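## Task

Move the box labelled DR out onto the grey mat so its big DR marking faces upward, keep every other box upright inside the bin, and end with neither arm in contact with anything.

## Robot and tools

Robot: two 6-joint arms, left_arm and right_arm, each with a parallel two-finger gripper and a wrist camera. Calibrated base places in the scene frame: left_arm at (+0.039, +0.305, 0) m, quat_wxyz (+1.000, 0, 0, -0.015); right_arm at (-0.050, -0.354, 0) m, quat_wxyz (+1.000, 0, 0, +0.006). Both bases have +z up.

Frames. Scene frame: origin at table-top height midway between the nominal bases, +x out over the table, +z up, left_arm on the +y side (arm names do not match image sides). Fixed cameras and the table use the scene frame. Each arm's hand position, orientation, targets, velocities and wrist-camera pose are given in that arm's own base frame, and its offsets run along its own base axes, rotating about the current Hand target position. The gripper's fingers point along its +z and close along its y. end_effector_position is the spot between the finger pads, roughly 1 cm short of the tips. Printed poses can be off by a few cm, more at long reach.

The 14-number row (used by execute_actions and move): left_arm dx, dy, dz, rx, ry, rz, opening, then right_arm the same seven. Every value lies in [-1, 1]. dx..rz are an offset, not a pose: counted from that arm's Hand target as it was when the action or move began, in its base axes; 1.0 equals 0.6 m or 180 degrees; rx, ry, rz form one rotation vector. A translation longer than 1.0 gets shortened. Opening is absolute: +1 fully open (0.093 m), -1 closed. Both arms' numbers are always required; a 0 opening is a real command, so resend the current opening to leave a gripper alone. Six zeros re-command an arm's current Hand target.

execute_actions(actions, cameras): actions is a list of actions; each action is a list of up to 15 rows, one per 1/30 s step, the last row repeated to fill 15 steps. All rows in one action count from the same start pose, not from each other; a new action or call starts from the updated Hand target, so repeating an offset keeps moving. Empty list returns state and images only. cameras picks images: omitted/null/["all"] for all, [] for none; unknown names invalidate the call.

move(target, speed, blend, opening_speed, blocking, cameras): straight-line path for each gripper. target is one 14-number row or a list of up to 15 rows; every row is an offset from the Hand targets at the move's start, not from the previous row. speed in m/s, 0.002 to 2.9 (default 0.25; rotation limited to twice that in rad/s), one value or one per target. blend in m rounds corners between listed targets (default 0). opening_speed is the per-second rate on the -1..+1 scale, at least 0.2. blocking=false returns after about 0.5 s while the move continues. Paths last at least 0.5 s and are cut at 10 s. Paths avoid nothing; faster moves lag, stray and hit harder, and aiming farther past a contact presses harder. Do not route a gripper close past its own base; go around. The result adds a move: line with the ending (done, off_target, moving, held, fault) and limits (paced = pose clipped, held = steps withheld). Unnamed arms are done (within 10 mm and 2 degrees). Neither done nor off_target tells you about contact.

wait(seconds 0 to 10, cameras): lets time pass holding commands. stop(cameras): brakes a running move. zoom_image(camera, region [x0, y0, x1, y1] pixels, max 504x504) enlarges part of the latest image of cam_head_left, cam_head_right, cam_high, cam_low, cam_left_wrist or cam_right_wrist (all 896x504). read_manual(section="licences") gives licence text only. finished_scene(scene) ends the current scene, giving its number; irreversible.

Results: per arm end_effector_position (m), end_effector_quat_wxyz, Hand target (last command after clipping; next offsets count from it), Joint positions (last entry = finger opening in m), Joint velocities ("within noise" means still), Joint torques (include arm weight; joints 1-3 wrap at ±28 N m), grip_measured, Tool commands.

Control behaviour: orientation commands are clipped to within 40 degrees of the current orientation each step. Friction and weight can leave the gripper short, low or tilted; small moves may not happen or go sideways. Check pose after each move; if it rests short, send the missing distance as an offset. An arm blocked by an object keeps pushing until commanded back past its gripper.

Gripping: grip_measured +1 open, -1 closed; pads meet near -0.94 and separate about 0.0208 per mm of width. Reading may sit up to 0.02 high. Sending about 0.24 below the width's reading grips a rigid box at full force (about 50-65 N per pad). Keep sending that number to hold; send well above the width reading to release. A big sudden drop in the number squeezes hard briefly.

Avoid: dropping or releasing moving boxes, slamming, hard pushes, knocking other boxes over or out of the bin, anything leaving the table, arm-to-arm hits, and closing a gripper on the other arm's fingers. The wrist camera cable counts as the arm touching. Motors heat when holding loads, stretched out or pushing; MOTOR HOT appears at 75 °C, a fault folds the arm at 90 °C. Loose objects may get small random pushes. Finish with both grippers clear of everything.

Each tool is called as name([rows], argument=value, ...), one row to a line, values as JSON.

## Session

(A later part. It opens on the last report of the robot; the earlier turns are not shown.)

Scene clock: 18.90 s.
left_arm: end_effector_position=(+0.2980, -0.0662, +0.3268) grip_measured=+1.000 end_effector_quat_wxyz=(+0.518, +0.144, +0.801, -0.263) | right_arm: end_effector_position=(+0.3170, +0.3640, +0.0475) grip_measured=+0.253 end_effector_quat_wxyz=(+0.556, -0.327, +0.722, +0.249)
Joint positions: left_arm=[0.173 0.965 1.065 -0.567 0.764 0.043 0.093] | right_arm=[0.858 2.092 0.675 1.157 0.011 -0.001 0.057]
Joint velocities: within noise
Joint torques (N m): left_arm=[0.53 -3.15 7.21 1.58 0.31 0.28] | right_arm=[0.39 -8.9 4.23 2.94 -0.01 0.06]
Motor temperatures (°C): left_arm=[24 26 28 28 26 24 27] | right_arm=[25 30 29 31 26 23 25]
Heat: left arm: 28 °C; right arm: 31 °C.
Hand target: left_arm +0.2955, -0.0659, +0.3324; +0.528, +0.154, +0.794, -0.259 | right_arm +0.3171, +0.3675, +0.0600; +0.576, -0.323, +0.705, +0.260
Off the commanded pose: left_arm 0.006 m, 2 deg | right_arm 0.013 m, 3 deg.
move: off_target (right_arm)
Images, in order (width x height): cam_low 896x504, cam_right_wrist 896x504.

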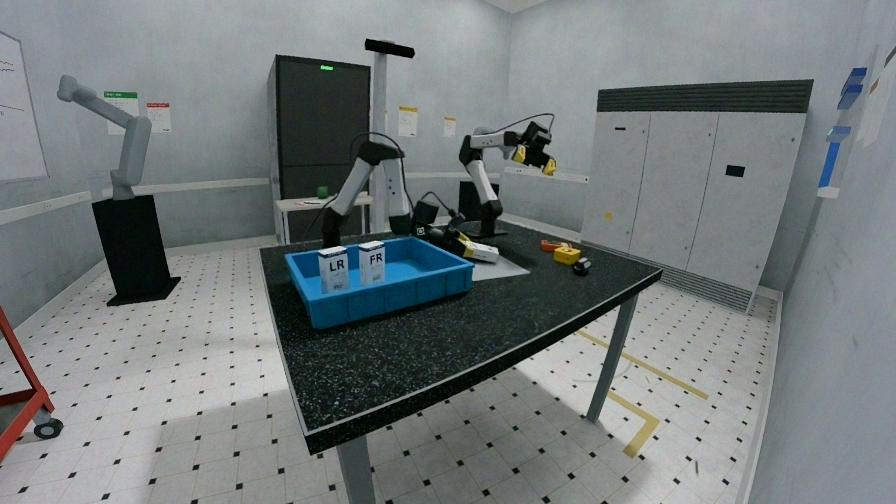

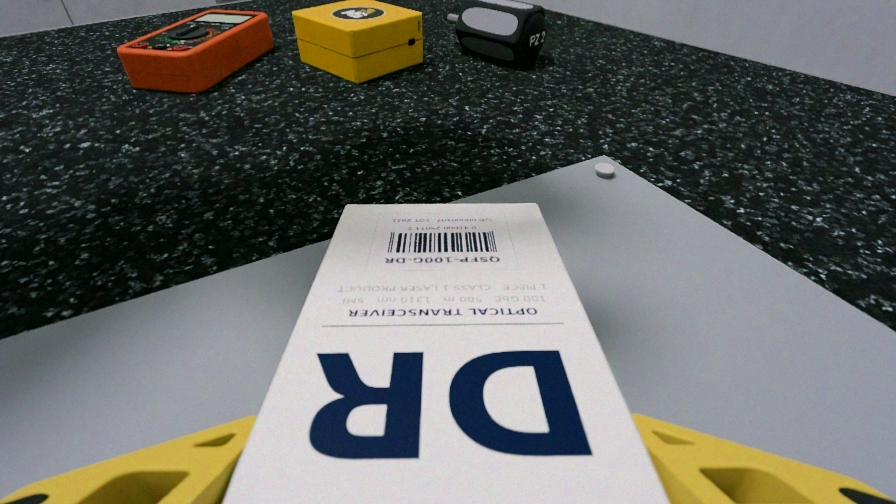

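move(target=[0,0,0,0,0,0,1,-0.004,-0.004,-0.018,0,0,0,0.2], speed=0.04, cameras=["cam_right_wrist", "cam_low"])

Scene clock: 20.03 s.
left_arm: end_effector_position=(+0.2980, -0.0662, +0.3268) grip_measured=+1.000 end_effector_quat_wxyz=(+0.518, +0.144, +0.801, -0.263) | right_arm: end_effector_position=(+0.3141, +0.3652, +0.0436) grip_measured=+0.253 end_effector_quat_wxyz=(+0.564, -0.326, +0.715, +0.253)
Joint positions: left_arm=[0.173 0.965 1.065 -0.567 0.764 0.043 0.093] | right_arm=[0.866 2.129 0.667 1.225 0.016 -0.002 0.057]
Joint velocities: within noise
Joint torques (N m): left_arm=[0.58 -3.15 7.23 1.61 0.29 0.28] | right_arm=[-0.34 -8.44 3.64 2.81 -0.11 0.05]
Motor temperatures (°C): left_arm=[24 26 28 29 26 24 27] | right_arm=[25 30 29 32 26 23 25]
Heat: left arm: 29 °C; right arm: 32 °C.
Hand target: left_arm +0.2955, -0.0659, +0.3324; +0.528, +0.154, +0.794, -0.259 | right_arm +0.3148, +0.3650, +0.0492; +0.576, -0.323, +0.705, +0.259
Off the commanded pose: left_arm 0.006 m, 2 deg | right_arm 0.006 m, 2 deg.
move: done
Images, in order (width x height): cam_low 896x504, cam_right_wrist 896x504.

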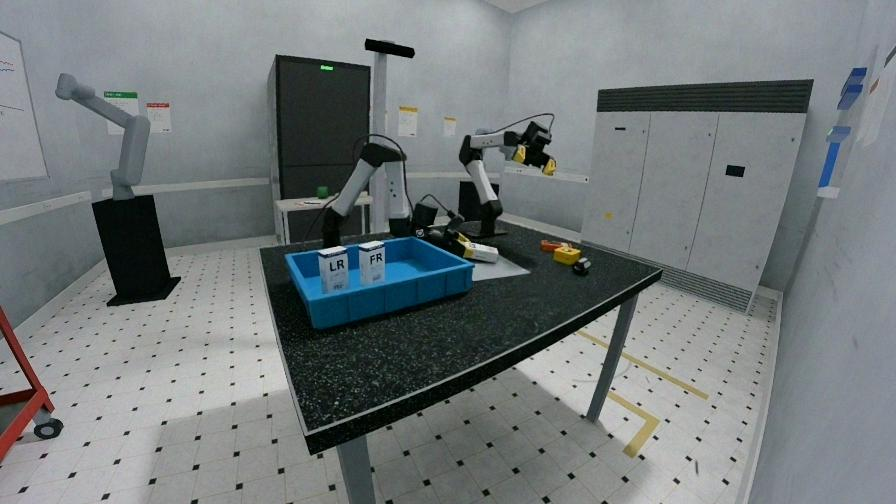

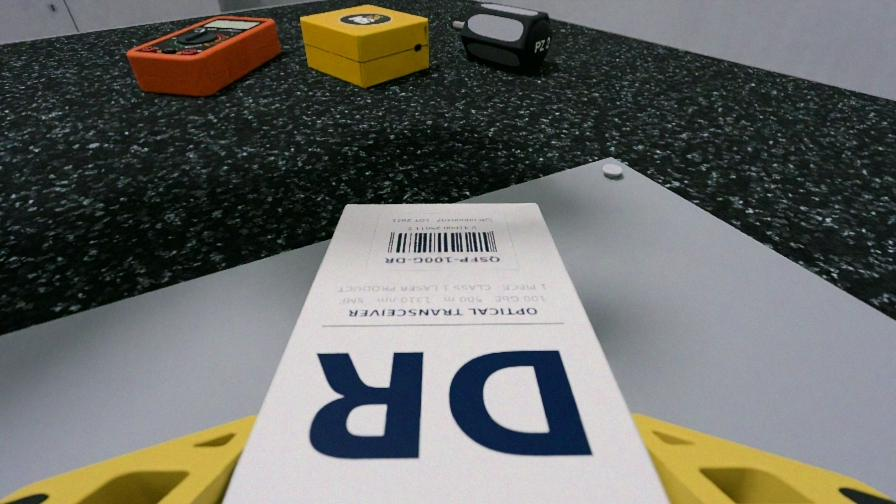

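move(target=[0,0,0,0,0,0,1,-0.004,-0.004,-0.01,0,0,0,0.4], speed=0.04, opening_speed=0.3, cameras=["cam_right_wrist", "cam_low"])

Scene clock: 21.10 s.
left_arm: end_effector_position=(+0.2980, -0.0662, +0.3268) grip_measured=+1.000 end_effector_quat_wxyz=(+0.518, +0.144, +0.801, -0.263) | right_arm: end_effector_position=(+0.3122, +0.3633, +0.0402) grip_measured=+0.399 end_effector_quat_wxyz=(+0.569, -0.324, +0.711, +0.256)
Joint positions: left_arm=[0.173 0.965 1.065 -0.567 0.764 0.043 0.093] | right_arm=[0.866 2.153 0.654 1.275 0.016 -0.002 0.064]
Joint velocities: within noise
Joint torques (N m): left_arm=[0.55 -3.18 7.3 1.56 0.29 0.28] | right_arm=[-0.17 -8.55 3.71 2.67 -0.11 0.05]
Motor temperatures (°C): left_arm=[24 26 29 29 26 24 27] | right_arm=[25 30 29 32 26 23 25]
Heat: left arm: 29 °C; right arm: 32 °C.
Hand target: left_arm +0.2955, -0.0659, +0.3324; +0.528, +0.154, +0.794, -0.259 | right_arm +0.3124, +0.3627, +0.0433; +0.576, -0.323, +0.705, +0.260
Off the commanded pose: left_arm 0.006 m, 2 deg | right_arm 0.003 m, 1 deg.
move: done
Images, in order (width x height): cam_low 896x504, cam_right_wrist 896x504.

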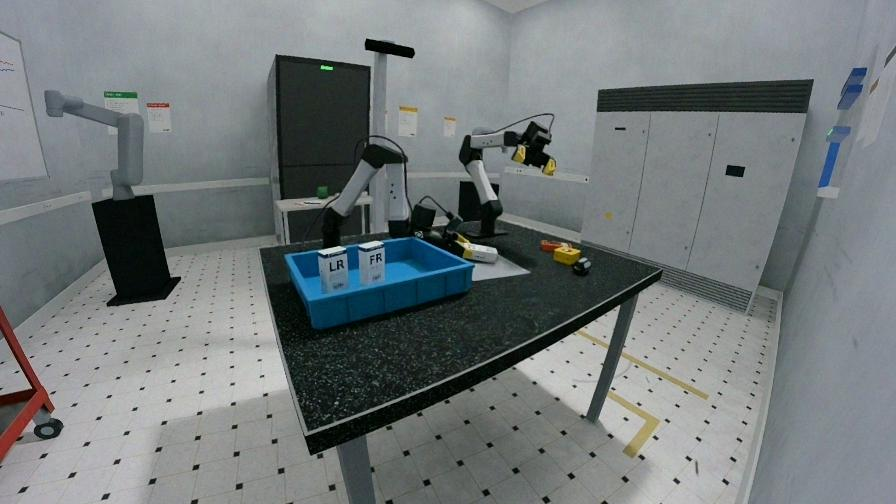

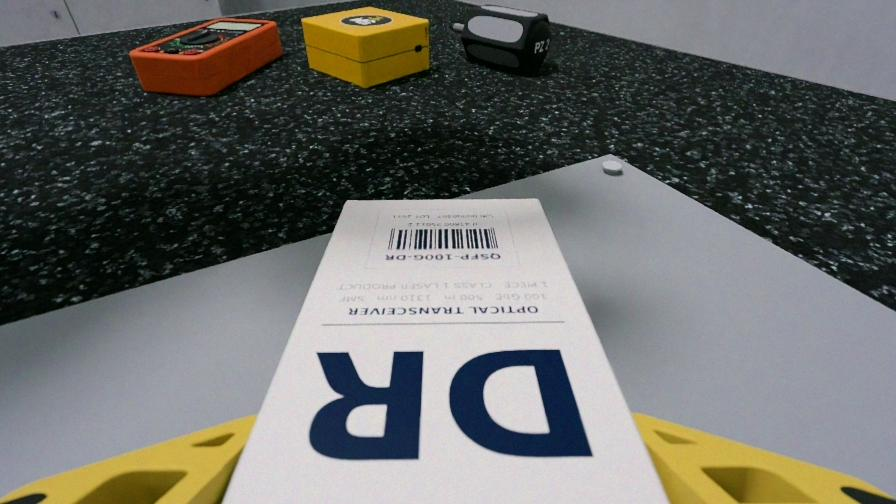

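move(target=[0,0,0,0,0,0,1,-0.004,-0.004,-0.018,-0.008,0.0075,0,0.42], speed=0.04, cameras=["cam_right_wrist", "cam_low"])

Scene clock: 21.97 s.
left_arm: end_effector_position=(+0.2980, -0.0662, +0.3268) grip_measured=+1.000 end_effector_quat_wxyz=(+0.518, +0.144, +0.801, -0.263) | right_arm: end_effector_position=(+0.3105, +0.3613, +0.0337) grip_measured=+0.418 end_effector_quat_wxyz=(+0.563, -0.327, +0.716, +0.253)
Joint positions: left_arm=[0.173 0.965 1.065 -0.567 0.764 0.043 0.093] | right_arm=[0.866 2.163 0.648 1.275 0.016 -0.002 0.065]
Joint velocities: within noise
Joint torques (N m): left_arm=[0.61 -3.17 7.2 1.59 0.3 0.27] | right_arm=[-0.18 -8.44 3.48 2.48 -0.1 0.08]
Motor temperatures (°C): left_arm=[24 26 29 29 26 24 27] | right_arm=[25 30 29 32 26 23 25]
Heat: left arm: 29 °C; right arm: 32 °C.
Hand target: left_arm +0.2955, -0.0659, +0.3324; +0.528, +0.154, +0.794, -0.259 | right_arm +0.3100, +0.3603, +0.0324; +0.564, -0.327, +0.715, +0.254
Off the commanded pose: left_arm 0.006 m, 2 deg | right_arm 0.002 m, 0 deg.
move: done
Images, in order (width x height): cam_low 896x504, cam_right_wrist 896x504.

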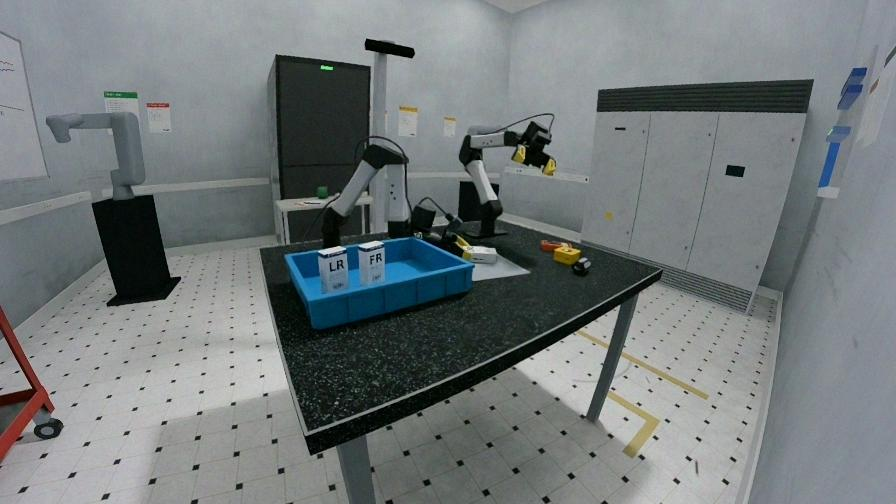

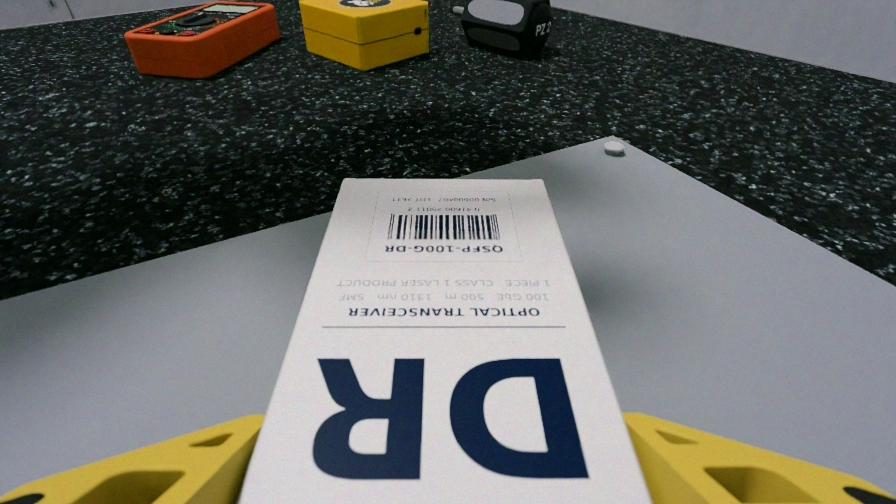

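move(target=[0,0,0,0,0,0,1,-0.002,-0.002,-0.011,-0.004,0.004,0,0.43], speed=0.03, cameras=["cam_right_wrist", "cam_low"])

zoom_image(camera="cam_low", region=[400, 200, 560, 290])

Scene clock: 22.77 s.
left_arm: end_effector_position=(+0.2980, -0.0662, +0.3268) grip_measured=+1.000 end_effector_quat_wxyz=(+0.518, +0.144, +0.801, -0.263) | right_arm: end_effector_position=(+0.3100, +0.3607, +0.0292) grip_measured=+0.428 end_effector_quat_wxyz=(+0.560, -0.328, +0.718, +0.251)
Joint positions: left_arm=[0.173 0.965 1.065 -0.567 0.764 0.043 0.093] | right_arm=[0.866 2.173 0.648 1.275 0.016 -0.002 0.066]
Joint velocities: within noise
Joint torques (N m): left_arm=[0.61 -3.21 7.3 1.59 0.3 0.27] | right_arm=[-0.14 -8.46 3.36 2.36 -0.08 0.09]
Motor temperatures (°C): left_arm=[24 26 29 29 26 24 27] | right_arm=[25 30 28 33 26 23 25]
Heat: left arm: 29 °C; right arm: 33 °C.
Hand target: left_arm +0.2955, -0.0659, +0.3324; +0.528, +0.154, +0.794, -0.259 | right_arm +0.3088, +0.3591, +0.0260; +0.557, -0.329, +0.720, +0.252
Off the commanded pose: left_arm 0.006 m, 2 deg | right_arm 0.004 m, 0 deg.
move: done
Images, in order (width x height): cam_low 896x504, cam_right_wrist 896x504.

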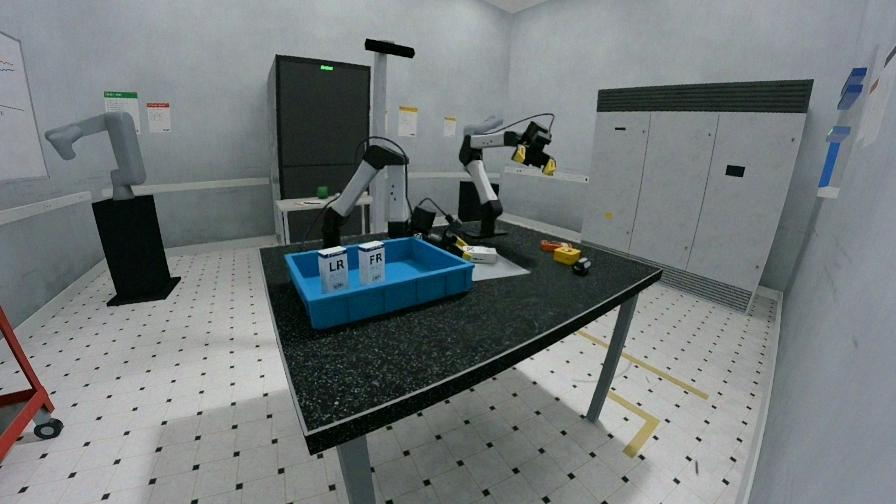

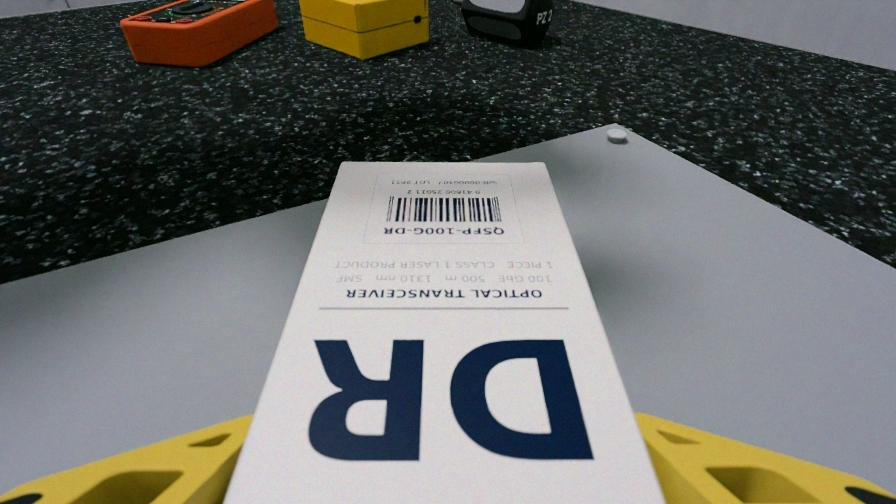

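Scaled by 3.150 from the camera's 896x504 image, which has a finer 1280x720 frame.

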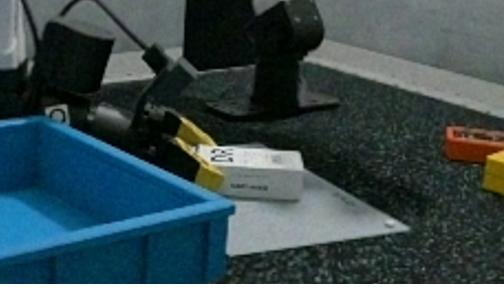

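move(target=[0,0,0,0,0,0,1,0.002,0.0026,0.004,0.0,0.0,0,0.43], speed=0.03, cameras=["cam_right_wrist"])

move(target=[0,0,0,0,0,0,1,0,0,0,0,0,0,1], opening_speed=0.5, cameras=["cam_right_wrist", "cam_low"])

Scene clock: 24.10 s.
left_arm: end_effector_position=(+0.2980, -0.0662, +0.3268) grip_measured=+1.000 end_effector_quat_wxyz=(+0.518, +0.144, +0.801, -0.263) | right_arm: end_effector_position=(+0.3096, +0.3602, +0.0266) grip_measured=+0.428 end_effector_quat_wxyz=(+0.556, -0.329, +0.721, +0.249)
Joint positions: left_arm=[0.173 0.965 1.065 -0.567 0.764 0.043 0.093] | right_arm=[0.866 2.173 0.648 1.264 0.016 -0.002 0.066]
Joint velocities: within noise
Joint torques (N m): left_arm=[0.57 -3.17 7.25 1.58 0.31 0.29] | right_arm=[-0.05 -9.07 3.79 2.35 -0.1 0.1]
Motor temperatures (°C): left_arm=[24 26 29 29 26 24 27] | right_arm=[25 30 28 33 26 23 25]
Heat: left arm: 29 °C; right arm: 33 °C.
Hand target: left_arm +0.2955, -0.0659, +0.3324; +0.528, +0.154, +0.794, -0.259 | right_arm +0.3100, +0.3607, +0.0283; +0.557, -0.329, +0.720, +0.252
Off the commanded pose: left_arm 0.006 m, 2 deg | right_arm 0.002 m, 0 deg.
move: done
Images, in order (width x height): cam_right_wrist 896x504.

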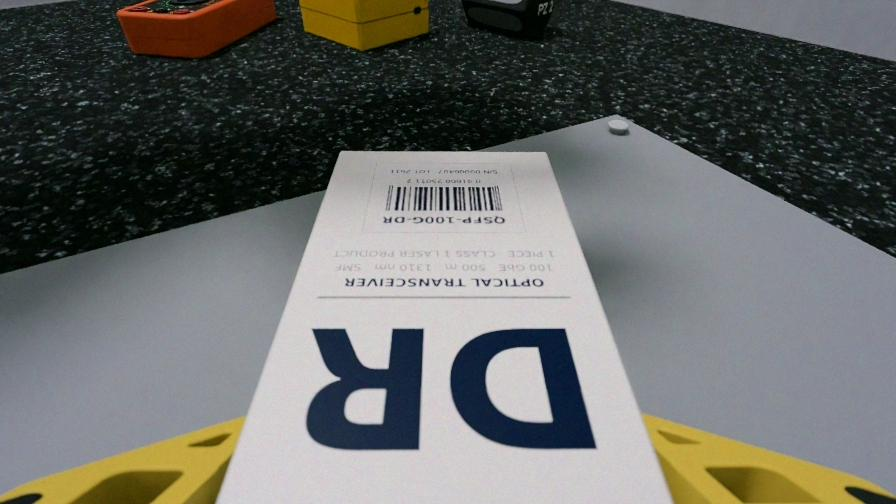

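Scene clock: 25.47 s.
left_arm: end_effector_position=(+0.2980, -0.0662, +0.3268) grip_measured=+1.000 end_effector_quat_wxyz=(+0.518, +0.144, +0.801, -0.263) | right_arm: end_effector_position=(+0.3097, +0.3601, +0.0266) grip_measured=+0.999 end_effector_quat_wxyz=(+0.556, -0.329, +0.722, +0.249)
Joint positions: left_arm=[0.173 0.965 1.065 -0.567 0.764 0.043 0.093] | right_arm=[0.866 2.173 0.648 1.264 0.017 -0.002 0.093]
Joint velocities: within noise
Joint torques (N m): left_arm=[0.65 -3.11 7.28 1.58 0.32 0.28] | right_arm=[-0.09 -9.31 3.85 2.34 -0.1 0.09]
Motor temperatures (°C): left_arm=[24 26 29 29 26 24 27] | right_arm=[25 30 28 33 26 23 25]
Heat: left arm: 29 °C; right arm: 33 °C.
Hand target: left_arm +0.2955, -0.0659, +0.3324; +0.528, +0.154, +0.794, -0.259 | right_arm +0.3100, +0.3607, +0.0283; +0.557, -0.329, +0.720, +0.252
Off the commanded pose: left_arm 0.006 m, 2 deg | right_arm 0.002 m, 0 deg.
move: done
Images, in order (width x height): cam_low 896x504, cam_right_wrist 896x504.

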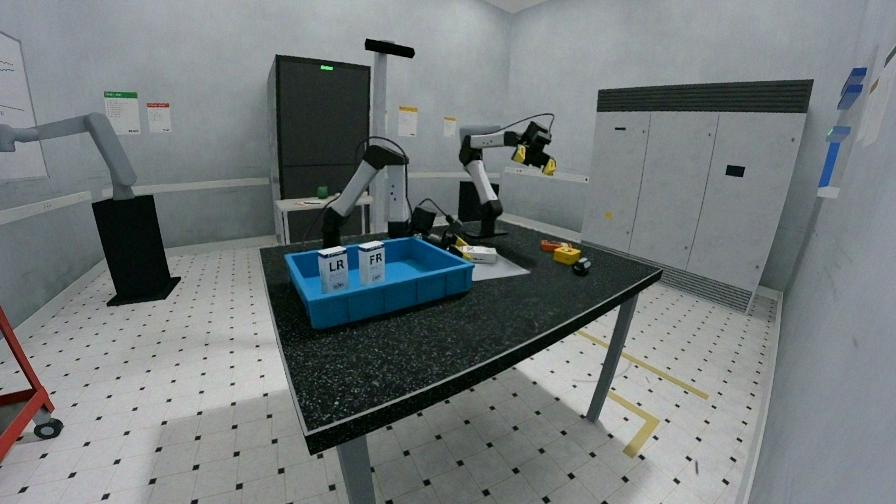

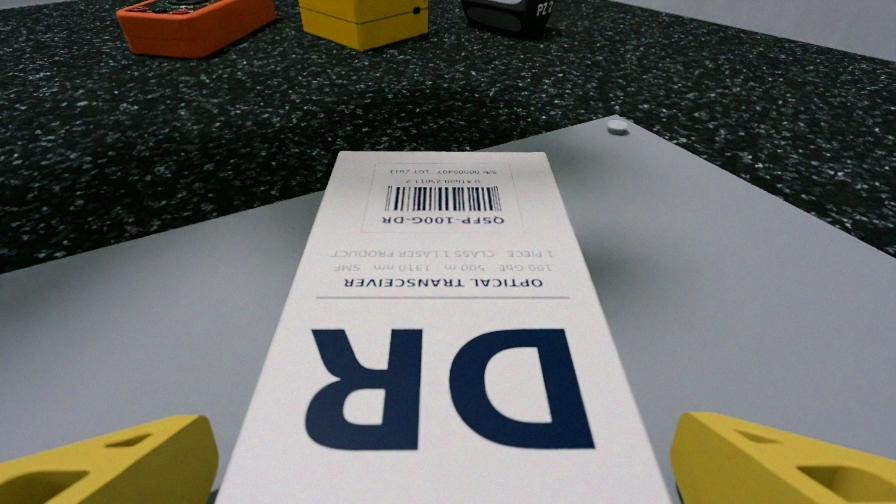

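move([
  [0,0,0,0,0,0,1,-0.05,-0.058,0.07,0,0,0,1],
  [0,0,0,0,0,0,1,-0.13,-0.15,0.32,0,0,0,1],
], speed=[0.12,0.3], blend=[0.02,0])

zoom_image(camera="cam_high", region=[340, 190, 740, 400])

Scene clock: 27.97 s.
left_arm: end_effector_position=(+0.2980, -0.0662, +0.3268) grip_measured=+1.000 end_effector_quat_wxyz=(+0.518, +0.144, +0.801, -0.263) | right_arm: end_effector_position=(+0.2285, +0.2646, +0.1982) grip_measured=+0.999 end_effector_quat_wxyz=(+0.538, -0.335, +0.735, +0.241)
Joint positions: left_arm=[0.173 0.965 1.065 -0.567 0.764 0.043 0.093] | right_arm=[0.866 0.985 0.5 0.175 0.017 -0.002 0.093]
Joint velocities: within noise
Joint torques (N m): left_arm=[0.58 -3.23 7.21 1.6 0.31 0.26] | right_arm=[0.35 -2.67 11.21 2.49 -0.06 0.1]
Motor temperatures (°C): left_arm=[24 26 29 29 26 24 27] | right_arm=[25 30 29 33 26 23 25]
Heat: left arm: 29 °C; right arm: 33 °C.
Hand target: left_arm +0.2955, -0.0659, +0.3324; +0.528, +0.154, +0.794, -0.259 | right_arm +0.2320, +0.2707, +0.2202; +0.557, -0.329, +0.720, +0.252
Off the commanded pose: left_arm 0.006 m, 2 deg | right_arm 0.023 m, 3 deg.
move: off_target (right_arm)

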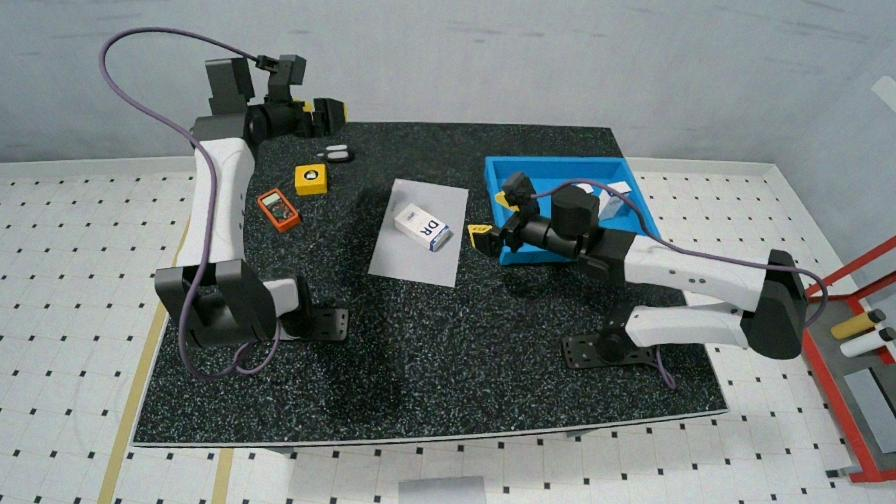

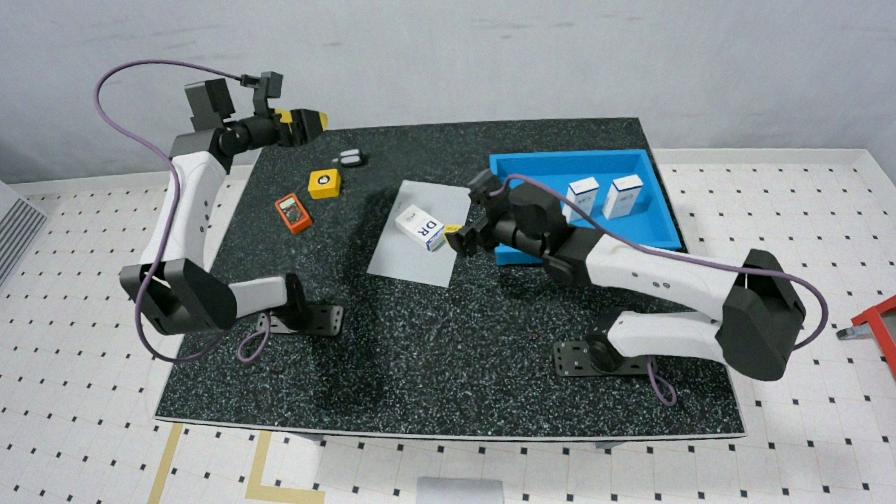

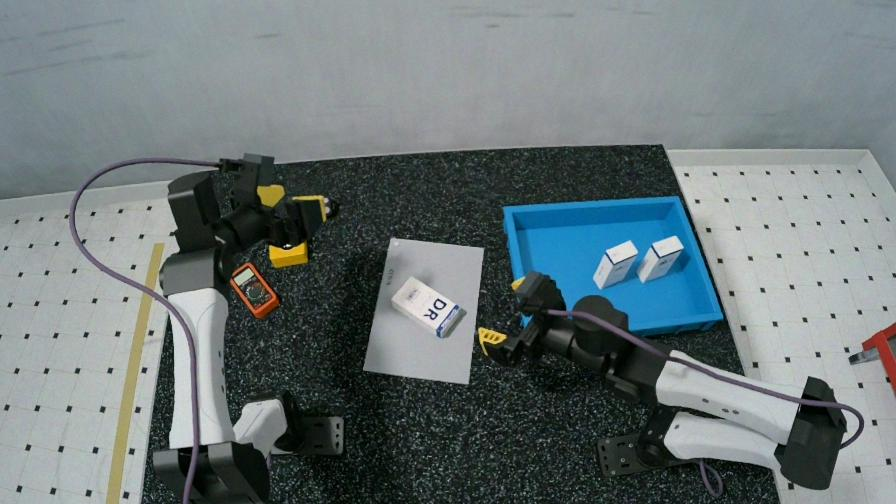

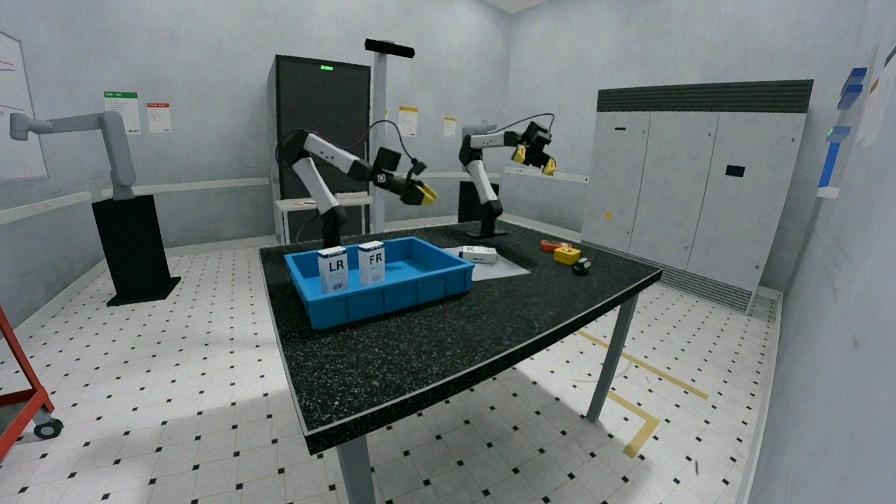

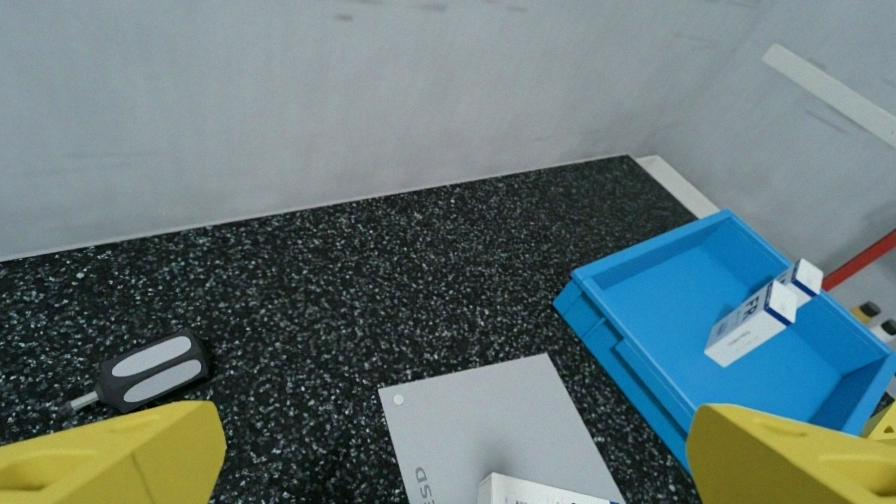

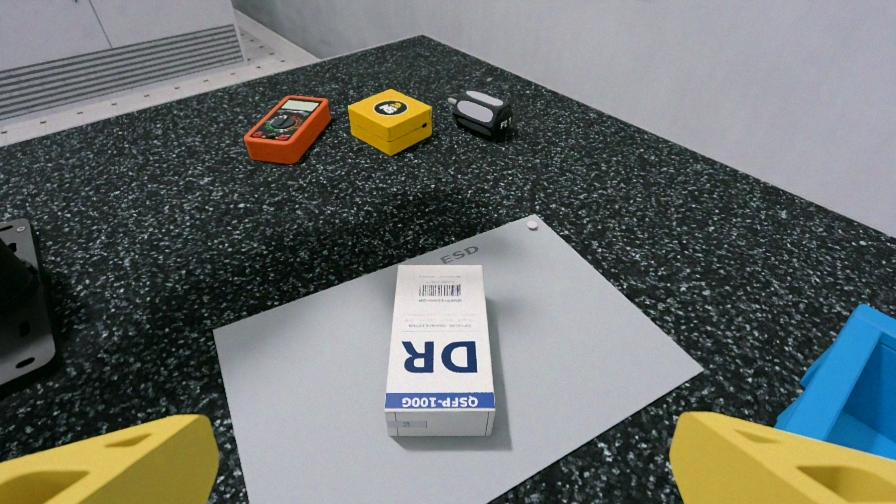

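Scaled by 1.260 from the camera's 896x504 image, which has a finer 1280x720 frame.

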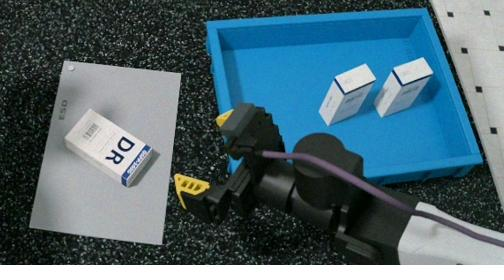

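finished_scene(scene=1)

The scene is finished: the task was done.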